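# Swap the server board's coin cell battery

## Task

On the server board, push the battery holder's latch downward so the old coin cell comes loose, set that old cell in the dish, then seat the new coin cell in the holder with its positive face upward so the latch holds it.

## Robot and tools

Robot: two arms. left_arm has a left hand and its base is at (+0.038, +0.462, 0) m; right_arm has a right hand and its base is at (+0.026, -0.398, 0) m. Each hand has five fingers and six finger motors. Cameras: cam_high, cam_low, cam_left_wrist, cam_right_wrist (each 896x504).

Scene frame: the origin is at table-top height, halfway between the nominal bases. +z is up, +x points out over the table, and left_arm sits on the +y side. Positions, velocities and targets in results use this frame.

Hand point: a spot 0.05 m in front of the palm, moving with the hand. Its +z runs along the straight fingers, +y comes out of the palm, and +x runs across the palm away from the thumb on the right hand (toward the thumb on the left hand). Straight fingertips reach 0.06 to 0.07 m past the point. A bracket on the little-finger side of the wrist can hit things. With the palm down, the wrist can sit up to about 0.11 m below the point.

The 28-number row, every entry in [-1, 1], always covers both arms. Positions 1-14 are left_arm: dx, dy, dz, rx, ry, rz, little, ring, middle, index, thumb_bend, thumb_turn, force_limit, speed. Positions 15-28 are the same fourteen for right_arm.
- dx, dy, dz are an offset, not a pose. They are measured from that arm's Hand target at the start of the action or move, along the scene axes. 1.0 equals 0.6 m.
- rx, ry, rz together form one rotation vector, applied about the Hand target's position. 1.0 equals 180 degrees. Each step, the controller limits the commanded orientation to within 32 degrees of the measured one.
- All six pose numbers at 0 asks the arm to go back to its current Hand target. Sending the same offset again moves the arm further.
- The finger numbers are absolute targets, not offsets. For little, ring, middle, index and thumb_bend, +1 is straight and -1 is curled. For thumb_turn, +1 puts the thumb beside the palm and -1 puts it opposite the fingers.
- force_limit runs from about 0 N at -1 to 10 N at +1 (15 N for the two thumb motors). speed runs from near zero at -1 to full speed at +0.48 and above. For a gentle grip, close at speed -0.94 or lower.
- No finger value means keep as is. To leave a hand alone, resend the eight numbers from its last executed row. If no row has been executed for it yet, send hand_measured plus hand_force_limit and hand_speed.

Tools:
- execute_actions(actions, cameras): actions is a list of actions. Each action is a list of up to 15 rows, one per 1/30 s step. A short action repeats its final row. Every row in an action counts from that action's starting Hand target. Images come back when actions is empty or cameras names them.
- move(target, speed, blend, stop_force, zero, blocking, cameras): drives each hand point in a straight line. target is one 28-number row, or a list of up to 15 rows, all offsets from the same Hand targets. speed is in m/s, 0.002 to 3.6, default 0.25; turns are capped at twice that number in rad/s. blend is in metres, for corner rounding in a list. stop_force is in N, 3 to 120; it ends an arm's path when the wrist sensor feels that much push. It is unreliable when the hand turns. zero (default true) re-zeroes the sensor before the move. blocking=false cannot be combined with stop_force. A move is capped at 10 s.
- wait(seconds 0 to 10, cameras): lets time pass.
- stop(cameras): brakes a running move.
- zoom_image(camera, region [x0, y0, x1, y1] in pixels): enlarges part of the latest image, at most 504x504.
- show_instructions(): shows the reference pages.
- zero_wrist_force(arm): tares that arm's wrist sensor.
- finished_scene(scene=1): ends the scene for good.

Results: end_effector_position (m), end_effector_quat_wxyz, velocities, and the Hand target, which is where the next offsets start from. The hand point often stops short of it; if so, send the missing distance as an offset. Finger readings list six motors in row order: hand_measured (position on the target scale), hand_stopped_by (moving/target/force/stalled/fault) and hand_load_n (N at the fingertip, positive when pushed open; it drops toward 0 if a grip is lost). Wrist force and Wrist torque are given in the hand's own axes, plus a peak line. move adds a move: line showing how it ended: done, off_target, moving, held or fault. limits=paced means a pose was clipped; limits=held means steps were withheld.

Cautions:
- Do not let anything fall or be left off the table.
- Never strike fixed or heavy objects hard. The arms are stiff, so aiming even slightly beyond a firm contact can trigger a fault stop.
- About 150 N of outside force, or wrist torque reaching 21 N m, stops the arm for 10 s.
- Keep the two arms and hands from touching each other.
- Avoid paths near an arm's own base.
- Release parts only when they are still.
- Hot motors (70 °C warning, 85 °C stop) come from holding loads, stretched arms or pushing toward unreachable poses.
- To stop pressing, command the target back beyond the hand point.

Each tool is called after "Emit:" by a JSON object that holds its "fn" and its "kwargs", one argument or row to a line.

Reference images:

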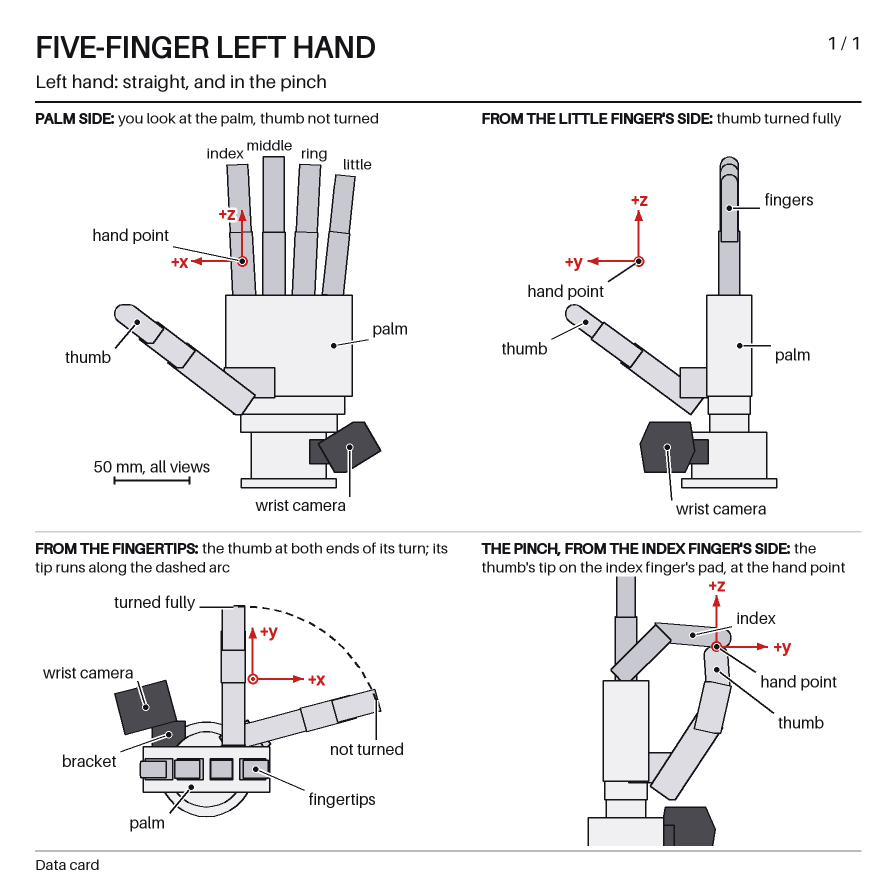

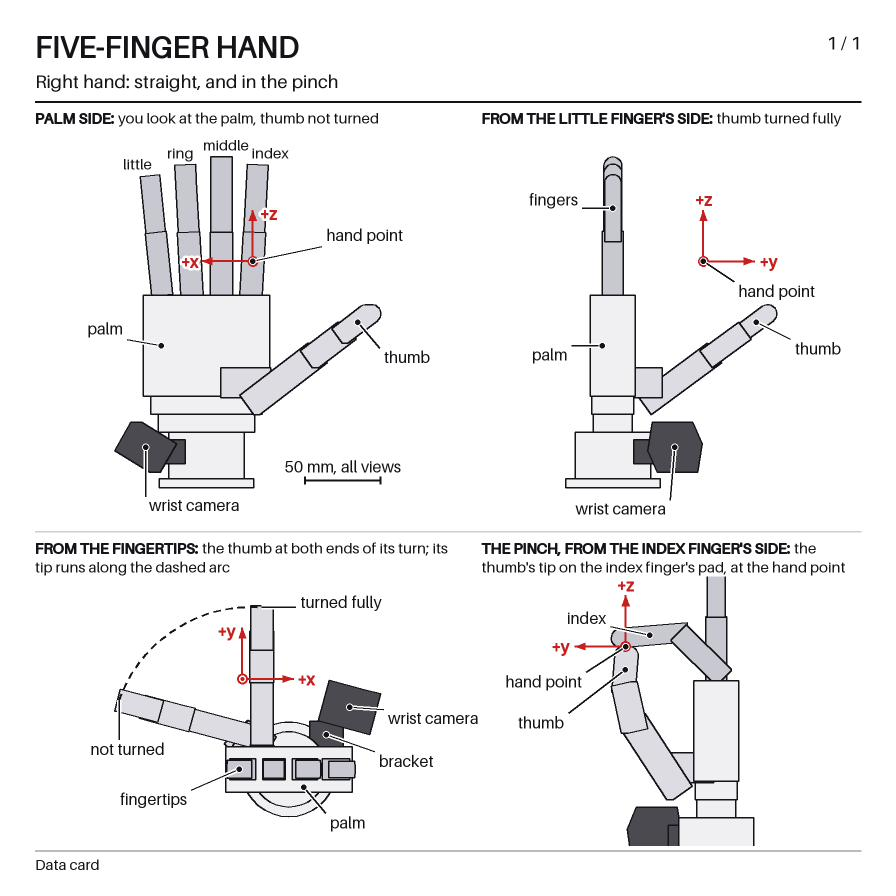

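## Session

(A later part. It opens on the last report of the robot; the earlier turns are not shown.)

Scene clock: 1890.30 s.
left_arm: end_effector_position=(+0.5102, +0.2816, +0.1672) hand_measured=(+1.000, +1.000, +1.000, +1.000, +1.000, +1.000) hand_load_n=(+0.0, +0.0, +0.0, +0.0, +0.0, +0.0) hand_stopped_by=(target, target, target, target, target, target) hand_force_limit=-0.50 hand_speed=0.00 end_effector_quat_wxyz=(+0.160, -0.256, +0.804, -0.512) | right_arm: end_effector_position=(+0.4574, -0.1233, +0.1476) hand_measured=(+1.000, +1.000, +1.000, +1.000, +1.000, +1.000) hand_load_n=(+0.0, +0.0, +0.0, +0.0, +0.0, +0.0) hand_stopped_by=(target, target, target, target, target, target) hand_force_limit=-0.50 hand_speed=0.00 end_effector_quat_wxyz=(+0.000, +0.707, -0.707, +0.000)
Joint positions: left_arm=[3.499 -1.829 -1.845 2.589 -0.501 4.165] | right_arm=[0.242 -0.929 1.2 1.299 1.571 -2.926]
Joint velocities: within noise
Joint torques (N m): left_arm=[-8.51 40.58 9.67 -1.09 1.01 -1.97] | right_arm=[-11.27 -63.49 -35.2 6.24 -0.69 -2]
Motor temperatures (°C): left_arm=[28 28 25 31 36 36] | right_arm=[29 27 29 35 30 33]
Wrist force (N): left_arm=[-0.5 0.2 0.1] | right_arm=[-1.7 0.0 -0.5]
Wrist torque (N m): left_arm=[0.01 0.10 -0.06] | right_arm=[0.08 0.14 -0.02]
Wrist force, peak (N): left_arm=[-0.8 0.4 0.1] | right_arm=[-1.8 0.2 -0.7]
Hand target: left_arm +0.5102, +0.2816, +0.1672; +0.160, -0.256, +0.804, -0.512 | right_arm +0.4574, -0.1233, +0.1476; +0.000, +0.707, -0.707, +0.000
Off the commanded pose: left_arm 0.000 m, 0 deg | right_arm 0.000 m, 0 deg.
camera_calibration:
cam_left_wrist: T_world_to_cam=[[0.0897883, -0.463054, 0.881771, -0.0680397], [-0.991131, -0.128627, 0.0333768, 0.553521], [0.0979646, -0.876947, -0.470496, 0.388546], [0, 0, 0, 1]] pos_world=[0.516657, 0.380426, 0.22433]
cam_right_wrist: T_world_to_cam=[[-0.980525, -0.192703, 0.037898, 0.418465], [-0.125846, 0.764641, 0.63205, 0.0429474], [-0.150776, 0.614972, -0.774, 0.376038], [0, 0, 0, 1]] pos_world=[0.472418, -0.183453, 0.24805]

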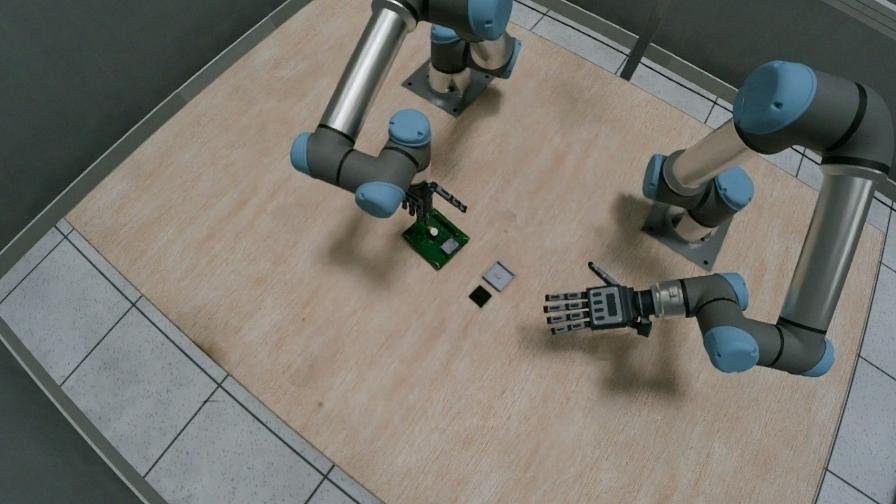

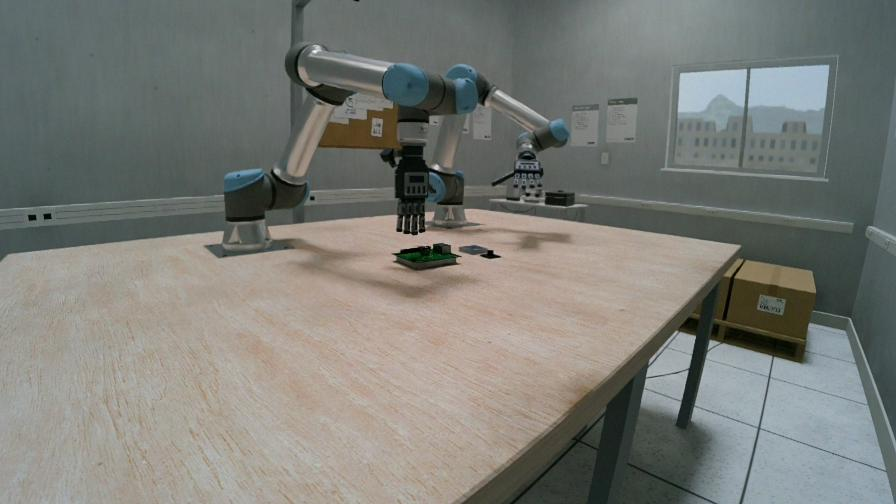

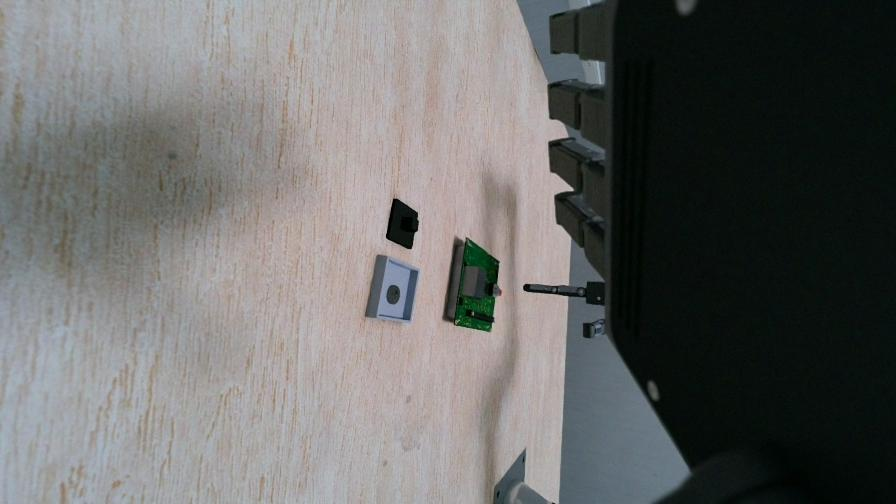

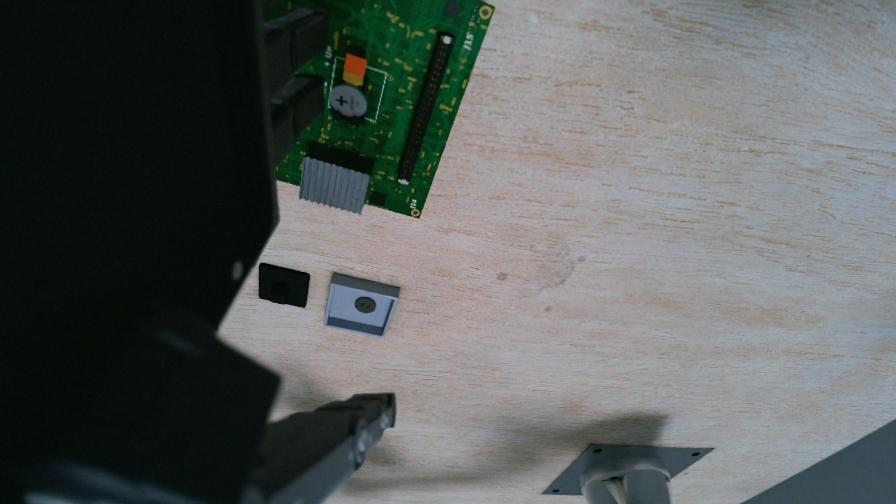

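Emit:
{"fn": "move", "kwargs": {
  "target": [0,0,0,0,0,0,1,1,1,1,1,1,-0.5,0,-0.0117,0.0570,-0.0445,-0.0449,0.0031,-0.0444,1,1,1,1,1,1,-0.5,0],
  "speed": 0.06,
  "cameras": ["cam_left_wrist","cam_low","cam_high","cam_right_wrist"]
}}

Emit:
{"fn": "zoom_image", "kwargs": {
  "camera": "cam_low",
  "region": [400, 220, 450, 260]
}}

Emit:
{"fn": "zoom_image", "kwargs": {
  "camera": "cam_high",
  "region": [400, 190, 460, 250]
}}

Emit:
{"fn": "zoom_image", "kwargs": {
  "camera": "cam_left_wrist",
  "region": [470, 250, 550, 320]
}}

Scene clock: 1959.67 s.
left_arm: end_effector_position=(+0.5102, +0.2816, +0.1672) hand_measured=(+1.000, +1.000, +1.000, +1.000, +1.000, +1.000) hand_load_n=(+0.0, -0.5, -0.5, +0.0, +0.0, -0.5) hand_stopped_by=(target, target, target, target, target, target) hand_force_limit=-0.50 hand_speed=0.00 end_effector_quat_wxyz=(+0.160, -0.256, +0.804, -0.512) | right_arm: end_effector_position=(+0.4504, -0.0891, +0.1210) hand_measured=(+1.000, +1.000, +1.000, +1.000, +1.000, +1.000) hand_load_n=(+0.0, +0.0, +0.0, +0.0, +0.0, +0.0) hand_stopped_by=(target, target, target, target, target, target) hand_force_limit=-0.50 hand_speed=0.00 end_effector_quat_wxyz=(-0.053, -0.655, +0.753, -0.047)
Joint positions: left_arm=[3.499 -1.829 -1.845 2.589 -0.501 4.165] | right_arm=[0.354 -0.847 1.142 1.339 1.697 -2.671]
Joint torques (N m): left_arm=[-10.54 40.13 9.95 -1.23 1.05 -1.81] | right_arm=[12.82 -47.03 -34.66 6.29 2.02 2.07]
Wrist force (N): left_arm=[-0.6 0.3 0.1] | right_arm=[-1.3 -0.1 -0.3]
Wrist torque (N m): left_arm=[0.02 0.12 -0.07] | right_arm=[0.04 0.11 -0.12]
Wrist force, peak (N): left_arm=[-0.9 0.2 0.3] | right_arm=[-2.1 0.4 -0.5]
Hand target: left_arm +0.5102, +0.2816, +0.1672; +0.160, -0.256, +0.804, -0.512 | right_arm +0.4504, -0.0891, +0.1209; -0.053, -0.655, +0.753, -0.047
Off the commanded pose: left_arm 0.000 m, 0 deg | right_arm 0.000 m, 0 deg.
move: done
camera_calibration:
cam_left_wrist: T_world_to_cam=[[0.0897883, -0.463054, 0.881771, -0.0680397], [-0.991131, -0.128627, 0.0333768, 0.553521], [0.0979646, -0.876947, -0.470496, 0.388546], [0, 0, 0, 1]] pos_world=[0.516657, 0.380426, 0.22433]
cam_right_wrist: T_world_to_cam=[[-0.996799, -0.0472302, 0.0645011, 0.436237], [-0.00699299, 0.855246, 0.518174, 0.00113094], [-0.0796378, 0.516065, -0.852839, 0.301947], [0, 0, 0, 1]] pos_world=[0.458895, -0.136188, 0.228789]

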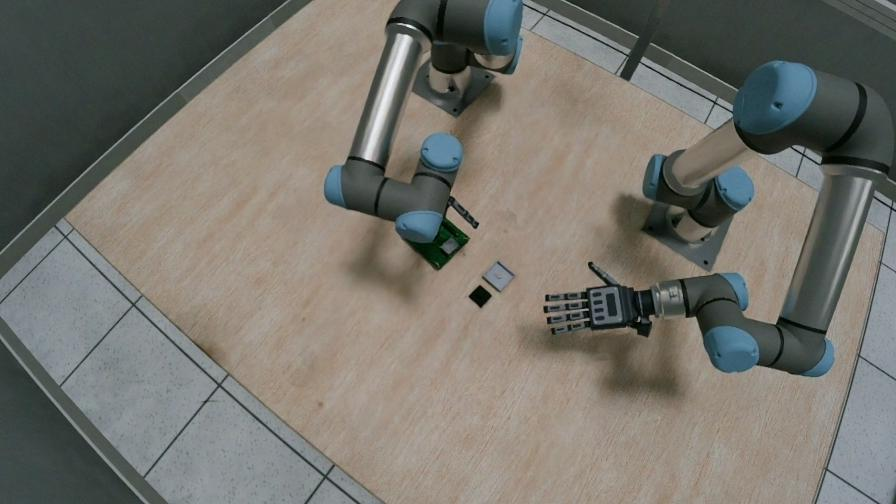

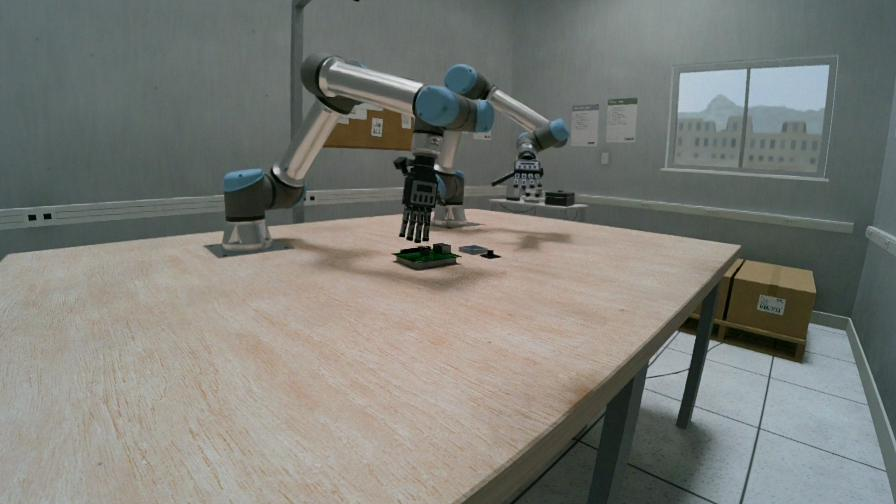

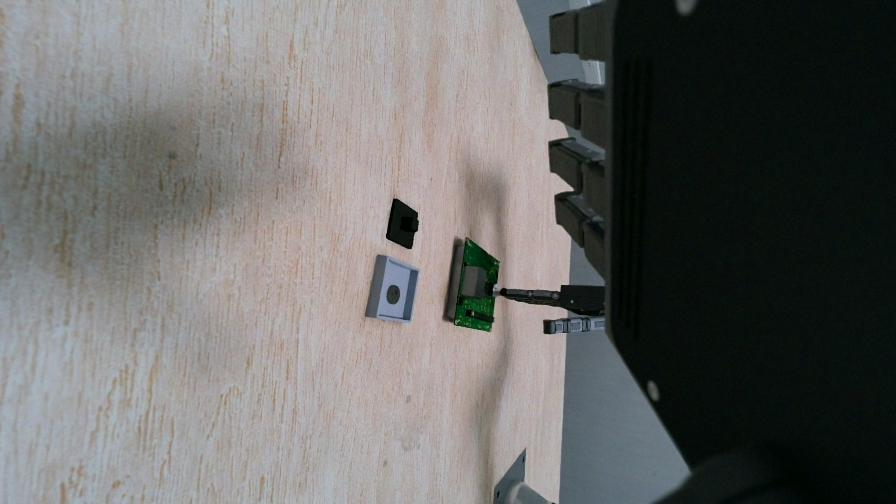

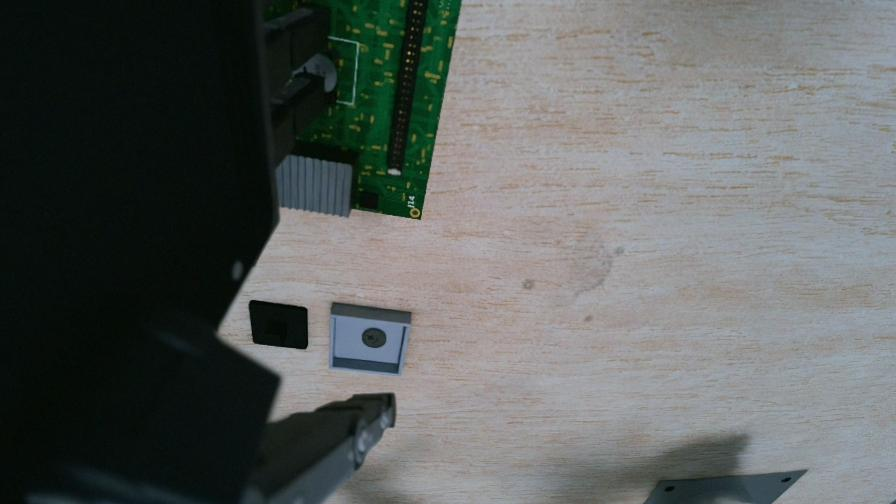

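Scaled by 10.080 from the camera's 896x504 image, which has a finer 1280x720 frame.

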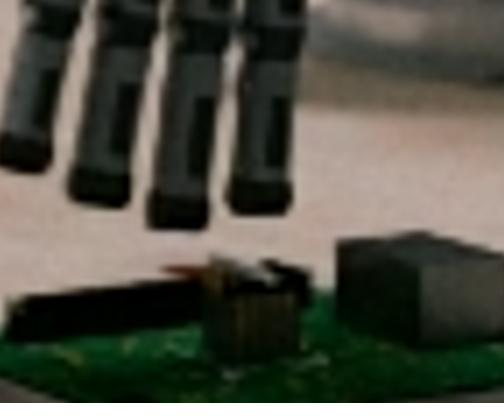

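Scaled by 8.400 from the camera's 896x504 image, which has a finer 1280x720 frame.

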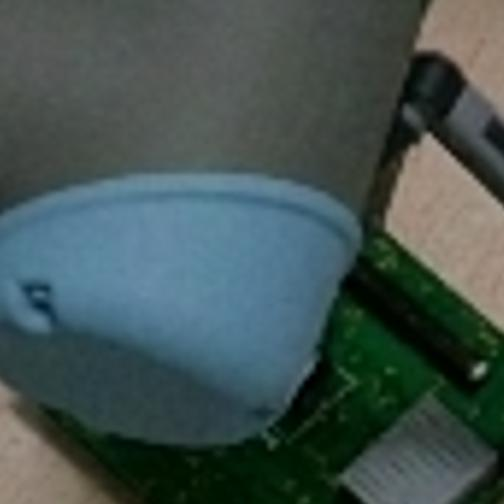

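Scaled by 6.300 from the camera's 896x504 image, which has a finer 1280x720 frame.

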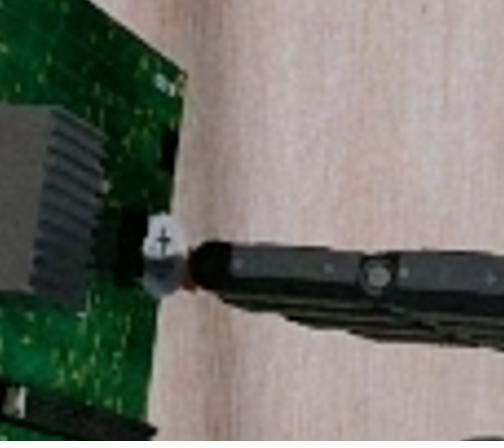

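Emit:
{"fn": "move", "kwargs": {
  "target": [0,0,0,0,0,0,1,1,1,1,1,1,-0.5,0,0,0,-0.0245,0,0,0,1,1,1,1,1,1,-0.5,0],
  "speed": 0.008,
  "stop_force": 15,
  "cameras": ["cam_left_wrist","cam_low","cam_right_wrist"]
}}

Emit:
{"fn": "zoom_image", "kwargs": {
  "camera": "cam_low",
  "region": [400, 220, 450, 260]
}}

Emit:
{"fn": "zoom_image", "kwargs": {
  "camera": "cam_left_wrist",
  "region": [470, 250, 550, 320]
}}

Emit:
{"fn": "zoom_image", "kwargs": {
  "camera": "cam_right_wrist",
  "region": [260, 20, 400, 140]
}}

Scene clock: 1991.53 s.
left_arm: end_effector_position=(+0.5102, +0.2816, +0.1672) hand_measured=(+1.000, +1.000, +1.000, +1.000, +1.000, +1.000) hand_load_n=(+0.0, +0.0, +0.0, +0.0, +0.0, +0.0) hand_stopped_by=(target, target, target, target, target, target) hand_force_limit=-0.50 hand_speed=0.00 end_effector_quat_wxyz=(+0.160, -0.256, +0.804, -0.512) | right_arm: end_effector_position=(+0.4503, -0.0891, +0.1086) hand_measured=(+1.000, +1.000, +1.000, +1.000, +1.000, +1.000) hand_load_n=(+0.0, +0.0, -6.5, +0.0, +0.0, +0.0) hand_stopped_by=(target, target, target, target, target, target) hand_force_limit=-0.50 hand_speed=0.00 end_effector_quat_wxyz=(-0.053, -0.655, +0.753, -0.047)
Joint positions: left_arm=[3.499 -1.829 -1.845 2.589 -0.501 4.165] | right_arm=[0.354 -0.837 1.158 1.313 1.697 -2.67]
Joint torques (N m): left_arm=[-10.02 40.76 9.77 -0.96 1.04 -1.82] | right_arm=[12.15 -58.89 -32.59 2.4 1.13 2.24]
Wrist force (N): left_arm=[-0.5 0.4 0.1] | right_arm=[3.8 4.7 -15.0]
Wrist torque (N m): left_arm=[0.04 0.10 -0.07] | right_arm=[0.81 0.66 0.27]
Wrist force, peak (N): left_arm=[-0.8 0.4 0.3] | right_arm=[4.1 4.3 -19.3]
Hand target: left_arm +0.5102, +0.2816, +0.1672; +0.160, -0.256, +0.804, -0.512 | right_arm +0.4503, -0.0891, +0.1086; -0.053, -0.655, +0.753, -0.047 (not the last commanded pose)
Off the commanded pose: left_arm 0.000 m, 0 deg | right_arm 0.002 m, 0 deg.
move: contact (right_arm)
camera_calibration:
cam_left_wrist: T_world_to_cam=[[0.0897883, -0.463054, 0.881771, -0.0680397], [-0.991131, -0.128627, 0.0333768, 0.553521], [0.0979646, -0.876947, -0.470496, 0.388546], [0, 0, 0, 1]] pos_world=[0.516657, 0.380426, 0.22433]
cam_right_wrist: T_world_to_cam=[[-0.9968, -0.047135, 0.0645625, 0.437036], [-0.00689773, 0.855366, 0.517979, 0.00757002], [-0.0796395, 0.515876, -0.852953, 0.291373], [0, 0, 0, 1]] pos_world=[0.458894, -0.136188, 0.21639]
Images, in order (width x height): cam_low 896x504, cam_left_wrist 896x504, cam_right_wrist 896x504.

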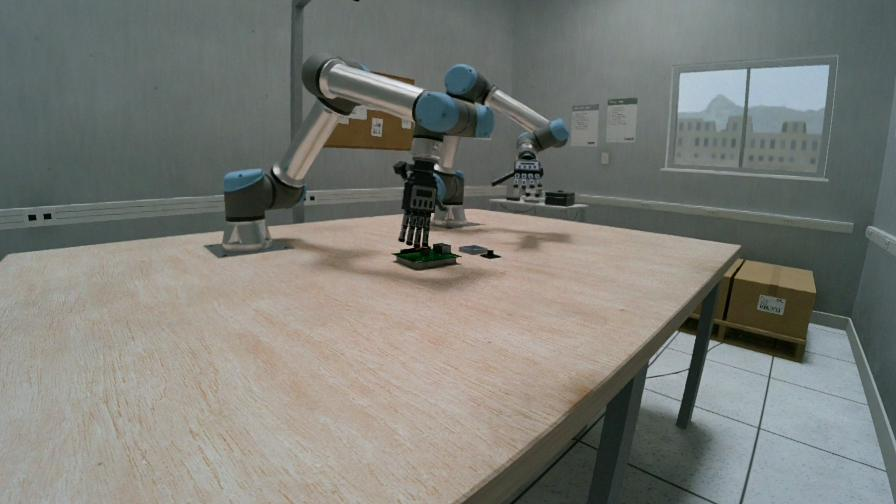

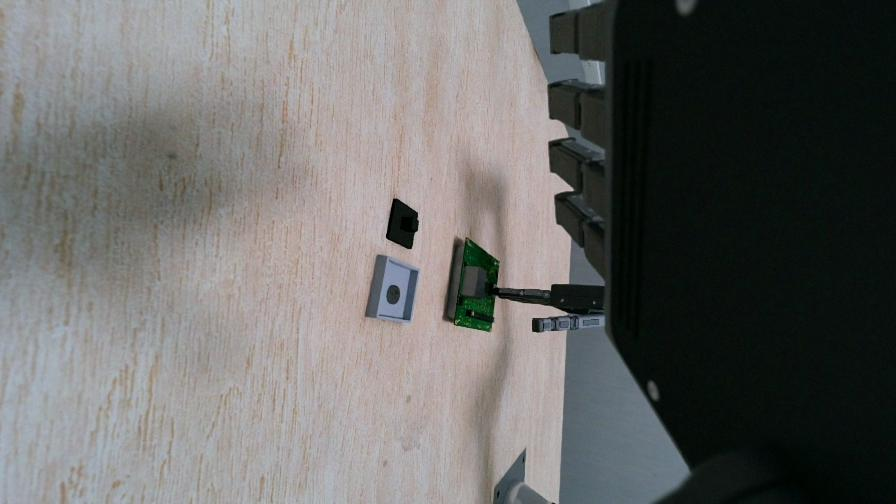

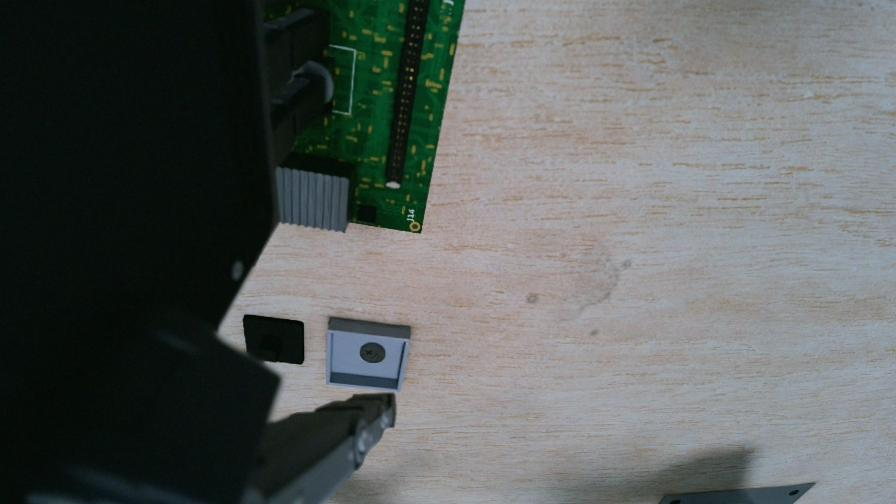

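Scaled by 10.080 from the camera's 896x504 image, which has a finer 1280x720 frame.

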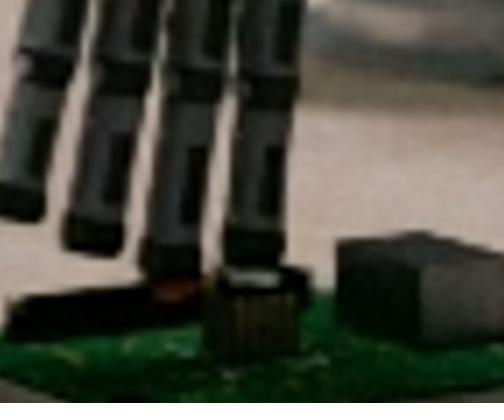

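Scaled by 6.300 from the camera's 896x504 image, which has a finer 1280x720 frame.

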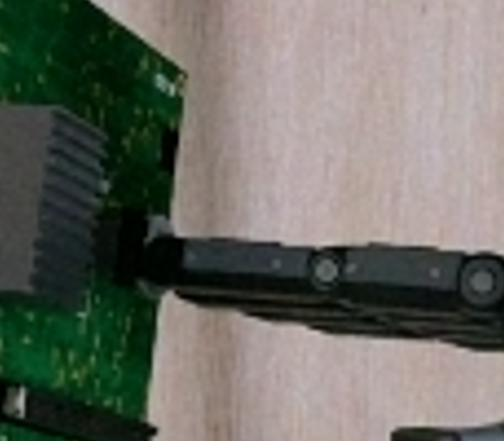

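Scaled by 3.600 from the camera's 896x504 image, which has a finer 1280x720 frame.

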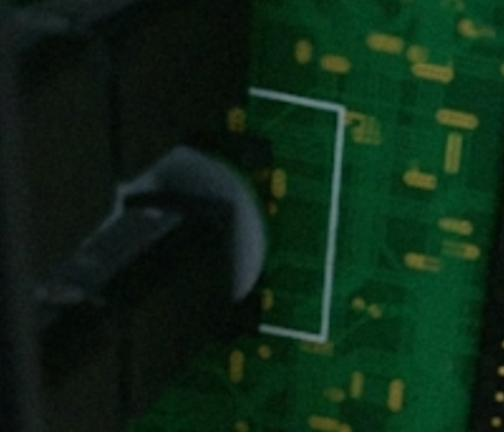

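Emit:
{"fn": "move", "kwargs": {
  "target": [0,0,0,0,0,0,1,1,1,1,1,1,-0.5,0,0,0,-0.0035,0,0,0,1,1,1,1,1,1,-0.5,0],
  "speed": 0.006,
  "stop_force": 8,
  "cameras": ["cam_left_wrist","cam_low","cam_right_wrist"]
}}

Emit:
{"fn": "zoom_image", "kwargs": {
  "camera": "cam_low",
  "region": [400, 220, 450, 260]
}}

Emit:
{"fn": "zoom_image", "kwargs": {
  "camera": "cam_right_wrist",
  "region": [260, 20, 400, 140]
}}

Scene clock: 2001.17 s.
left_arm: end_effector_position=(+0.5102, +0.2816, +0.1672) hand_measured=(+1.000, +1.000, +1.000, +1.000, +1.000, +1.000) hand_load_n=(+0.0, +0.0, +0.0, -0.5, +0.0, +0.0) hand_stopped_by=(target, target, target, target, target, target) hand_force_limit=-0.50 hand_speed=0.00 end_effector_quat_wxyz=(+0.160, -0.256, +0.804, -0.512) | right_arm: end_effector_position=(+0.4505, -0.0891, +0.1079) hand_measured=(+1.000, +1.000, +1.000, +1.000, +1.000, +1.000) hand_load_n=(+0.0, +0.0, -5.5, +0.0, -0.5, +0.0) hand_stopped_by=(target, target, target, target, target, target) hand_force_limit=-0.50 hand_speed=0.00 end_effector_quat_wxyz=(-0.053, -0.655, +0.753, -0.047)
Joint positions: left_arm=[3.499 -1.829 -1.845 2.589 -0.501 4.165] | right_arm=[0.354 -0.837 1.159 1.311 1.697 -2.67]
Joint torques (N m): left_arm=[-9.95 41.15 9.99 -1.04 1.26 -1.44] | right_arm=[12.24 -53.71 -29.06 1.51 1.19 2.3]
Wrist force (N): left_arm=[-0.5 0.3 0.4] | right_arm=[3.9 2.9 -23.8]
Wrist torque (N m): left_arm=[0.00 0.11 -0.06] | right_arm=[1.39 0.71 0.26]
Wrist force, peak (N): left_arm=[-0.7 0.4 0.5] | right_arm=[3.3 1.5 -27.0]
Hand target: left_arm +0.5102, +0.2816, +0.1672; +0.160, -0.256, +0.804, -0.512 | right_arm +0.4505, -0.0891, +0.1079; -0.053, -0.655, +0.753, -0.047 (not the last commanded pose)
Off the commanded pose: left_arm 0.000 m, 0 deg | right_arm 0.001 m, 0 deg.
move: contact (right_arm)
camera_calibration:
cam_left_wrist: T_world_to_cam=[[0.0897883, -0.463054, 0.881771, -0.0680397], [-0.991131, -0.128627, 0.0333768, 0.553521], [0.0979646, -0.876947, -0.470496, 0.388546], [0, 0, 0, 1]] pos_world=[0.516657, 0.380426, 0.22433]
cam_right_wrist: T_world_to_cam=[[-0.996831, -0.0471044, 0.0641101, 0.43719], [-0.00709874, 0.855315, 0.518059, 0.00794949], [-0.0792372, 0.515962, -0.852939, 0.290684], [0, 0, 0, 1]] pos_world=[0.458894, -0.136188, 0.215789]
Images, in order (width x height): cam_low 896x504, cam_left_wrist 896x504, cam_right_wrist 896x504.

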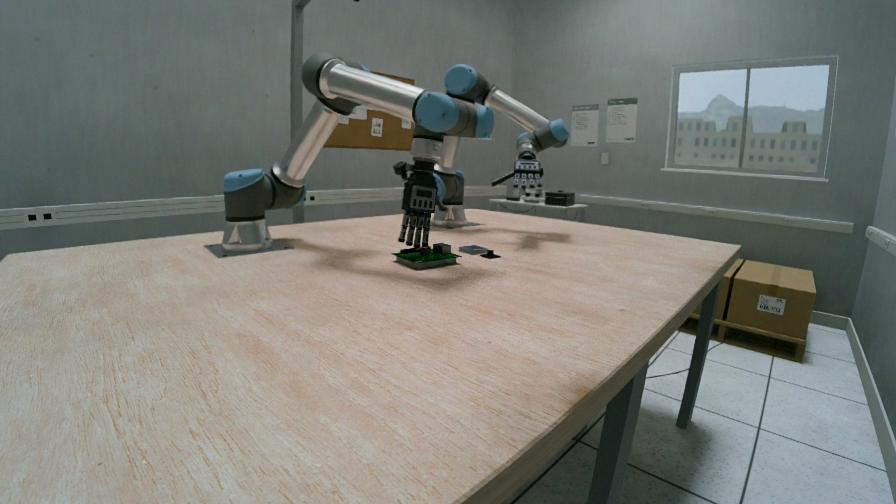

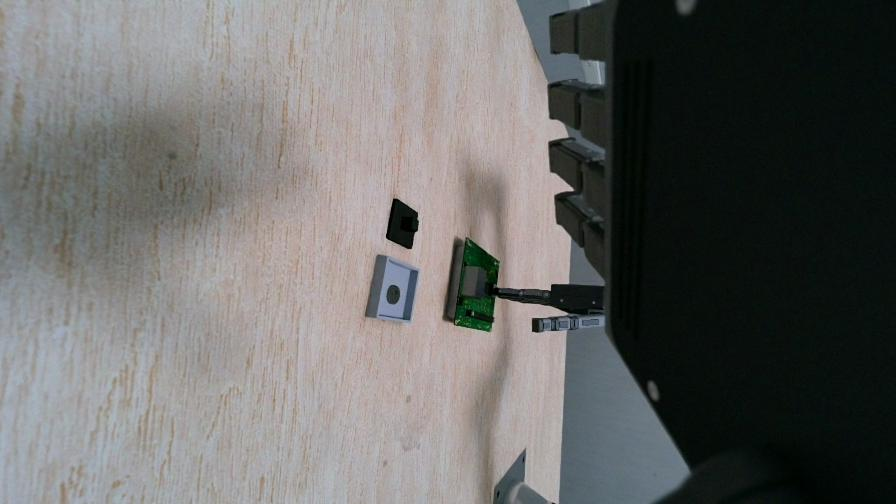

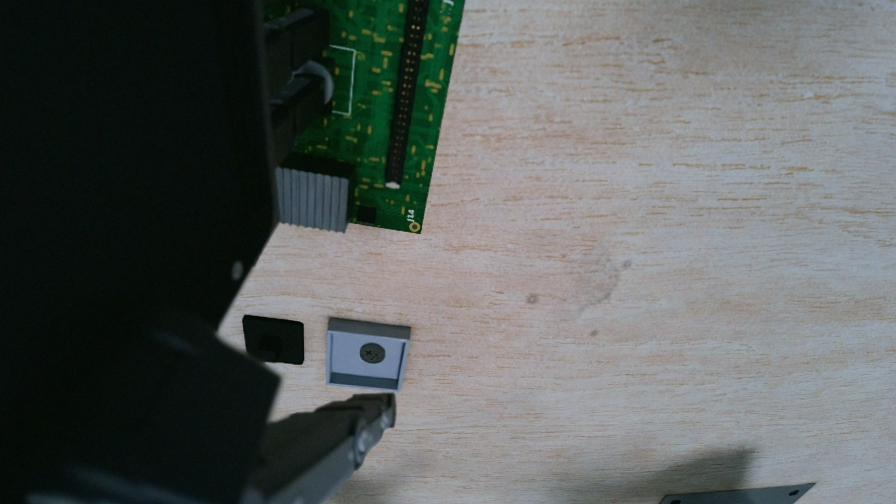

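Scaled by 10.080 from the camera's 896x504 image, which has a finer 1280x720 frame.

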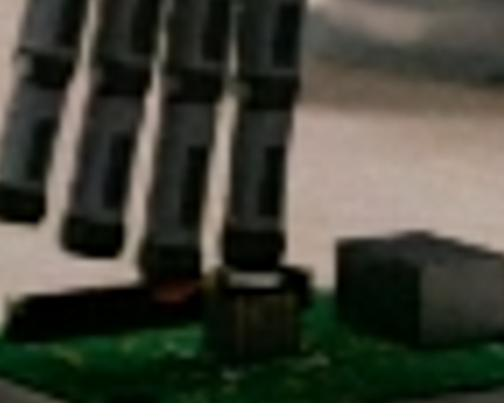

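Scaled by 3.600 from the camera's 896x504 image, which has a finer 1280x720 frame.

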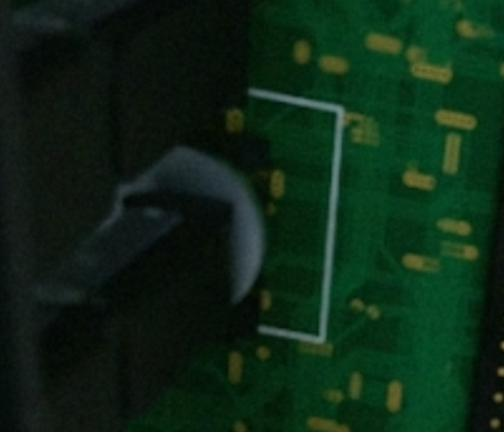

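Emit:
{"fn": "move", "kwargs": {
  "target": [0,0,0,0,0,0,1,1,1,1,1,1,-0.5,0,0.0028,0.0200,-0.0032,-0.0660,0.0093,0,1,1,1,1,1,1,-0.5,0],
  "speed": 0.05,
  "cameras": ["cam_left_wrist","cam_low","cam_right_wrist"]
}}

Emit:
{"fn": "zoom_image", "kwargs": {
  "camera": "cam_low",
  "region": [400, 220, 450, 260]
}}

Emit:
{"fn": "zoom_image", "kwargs": {
  "camera": "cam_right_wrist",
  "region": [260, 20, 400, 140]
}}

Scene clock: 2021.73 s.
left_arm: end_effector_position=(+0.5102, +0.2816, +0.1672) hand_measured=(+1.000, +1.000, +1.000, +1.000, +1.000, +1.000) hand_load_n=(+0.0, +0.0, +0.0, +0.0, +0.0, +0.0) hand_stopped_by=(target, target, target, target, target, target) hand_force_limit=-0.50 hand_speed=0.00 end_effector_quat_wxyz=(+0.160, -0.256, +0.804, -0.512) | right_arm: end_effector_position=(+0.4521, -0.0771, +0.1060) hand_measured=(+1.000, +1.000, +1.000, +1.000, +1.000, +1.000) hand_load_n=(+0.0, +0.0, +0.0, +0.5, +0.0, +0.0) hand_stopped_by=(target, target, target, target, target, target) hand_force_limit=-0.50 hand_speed=0.00 end_effector_quat_wxyz=(-0.131, -0.646, +0.743, -0.115)
Joint positions: left_arm=[3.499 -1.829 -1.845 2.589 -0.501 4.165] | right_arm=[0.451 -0.71 0.986 1.487 1.866 -2.549]
Joint torques (N m): left_arm=[-10.11 40.71 10.46 -0.92 1.35 -1.59] | right_arm=[13.44 -49.52 -31.44 5.91 1.21 2.06]
Wrist force (N): left_arm=[-0.5 0.5 0.2] | right_arm=[2.2 -2.2 -5.5]
Wrist torque (N m): left_arm=[0.04 0.11 -0.07] | right_arm=[0.56 0.27 0.11]
Wrist force, peak (N): left_arm=[-0.8 0.4 0.1] | right_arm=[3.6 2.6 -25.3]
Hand target: left_arm +0.5102, +0.2816, +0.1672; +0.160, -0.256, +0.804, -0.512 | right_arm +0.4521, -0.0771, +0.1060; -0.131, -0.646, +0.743, -0.115
Off the commanded pose: left_arm 0.000 m, 0 deg | right_arm 0.000 m, 0 deg.
move: done
camera_calibration:
cam_left_wrist: T_world_to_cam=[[0.0897883, -0.463054, 0.881771, -0.0680397], [-0.991131, -0.128627, 0.0333768, 0.553521], [0.0979646, -0.876947, -0.470496, 0.388546], [0, 0, 0, 1]] pos_world=[0.516657, 0.380426, 0.22433]
cam_right_wrist: T_world_to_cam=[[-0.994409, -0.0299118, 0.101269, 0.435948], [0.00533409, 0.943586, 0.331083, 0.0196985], [-0.10546, 0.329773, -0.938152, 0.289475], [0, 0, 0, 1]] pos_world=[0.463933, -0.101008, 0.220901]
Images, in order (width x height): cam_low 896x504, cam_left_wrist 896x504, cam_right_wrist 896x504.

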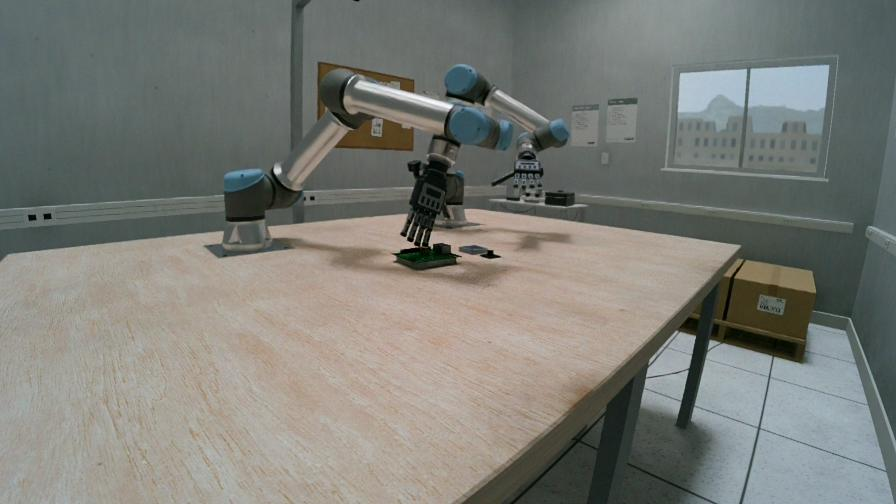

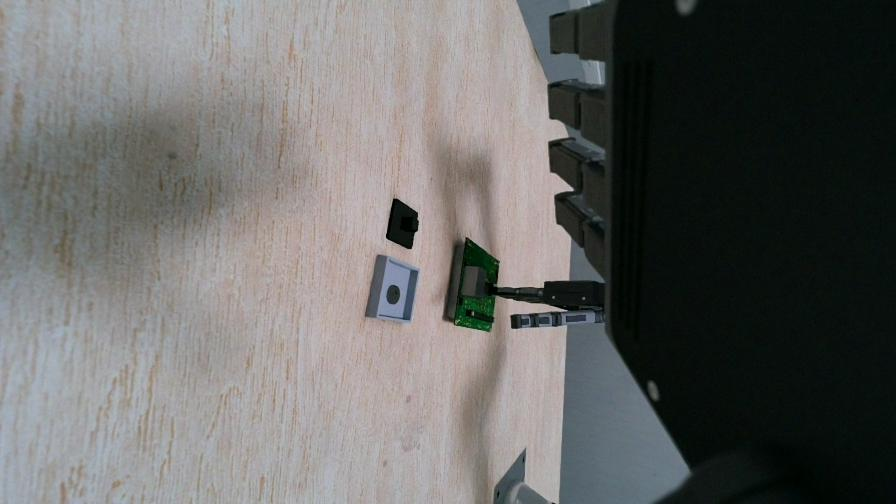

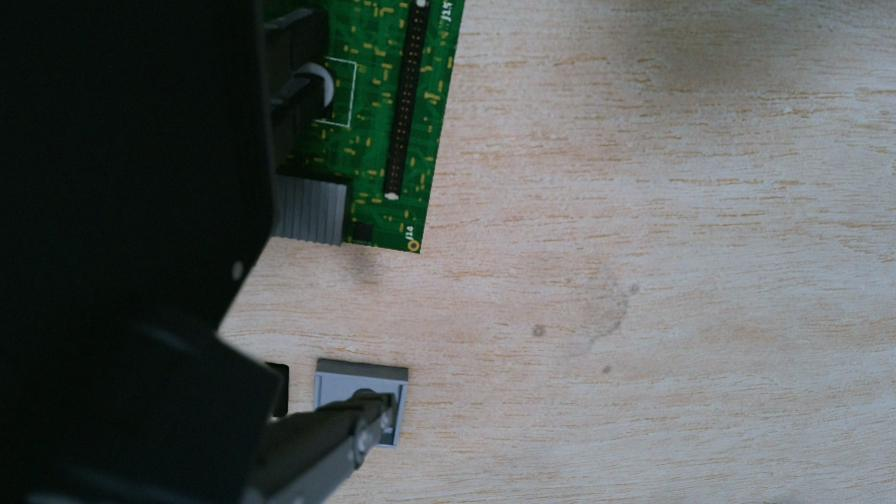

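Scaled by 10.080 from the camera's 896x504 image, which has a finer 1280x720 frame.

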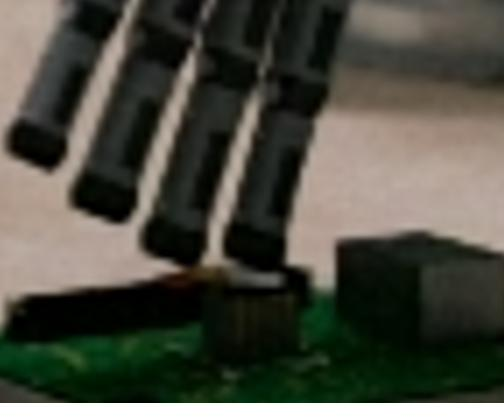

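Scaled by 3.600 from the camera's 896x504 image, which has a finer 1280x720 frame.

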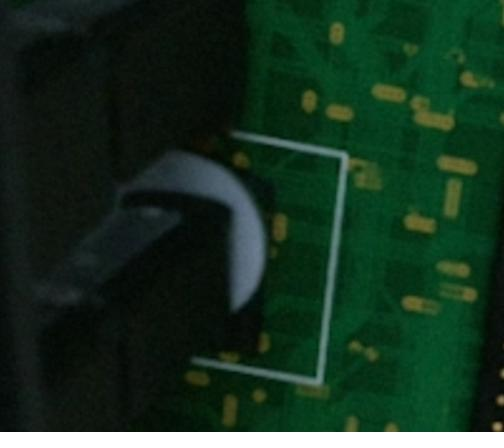

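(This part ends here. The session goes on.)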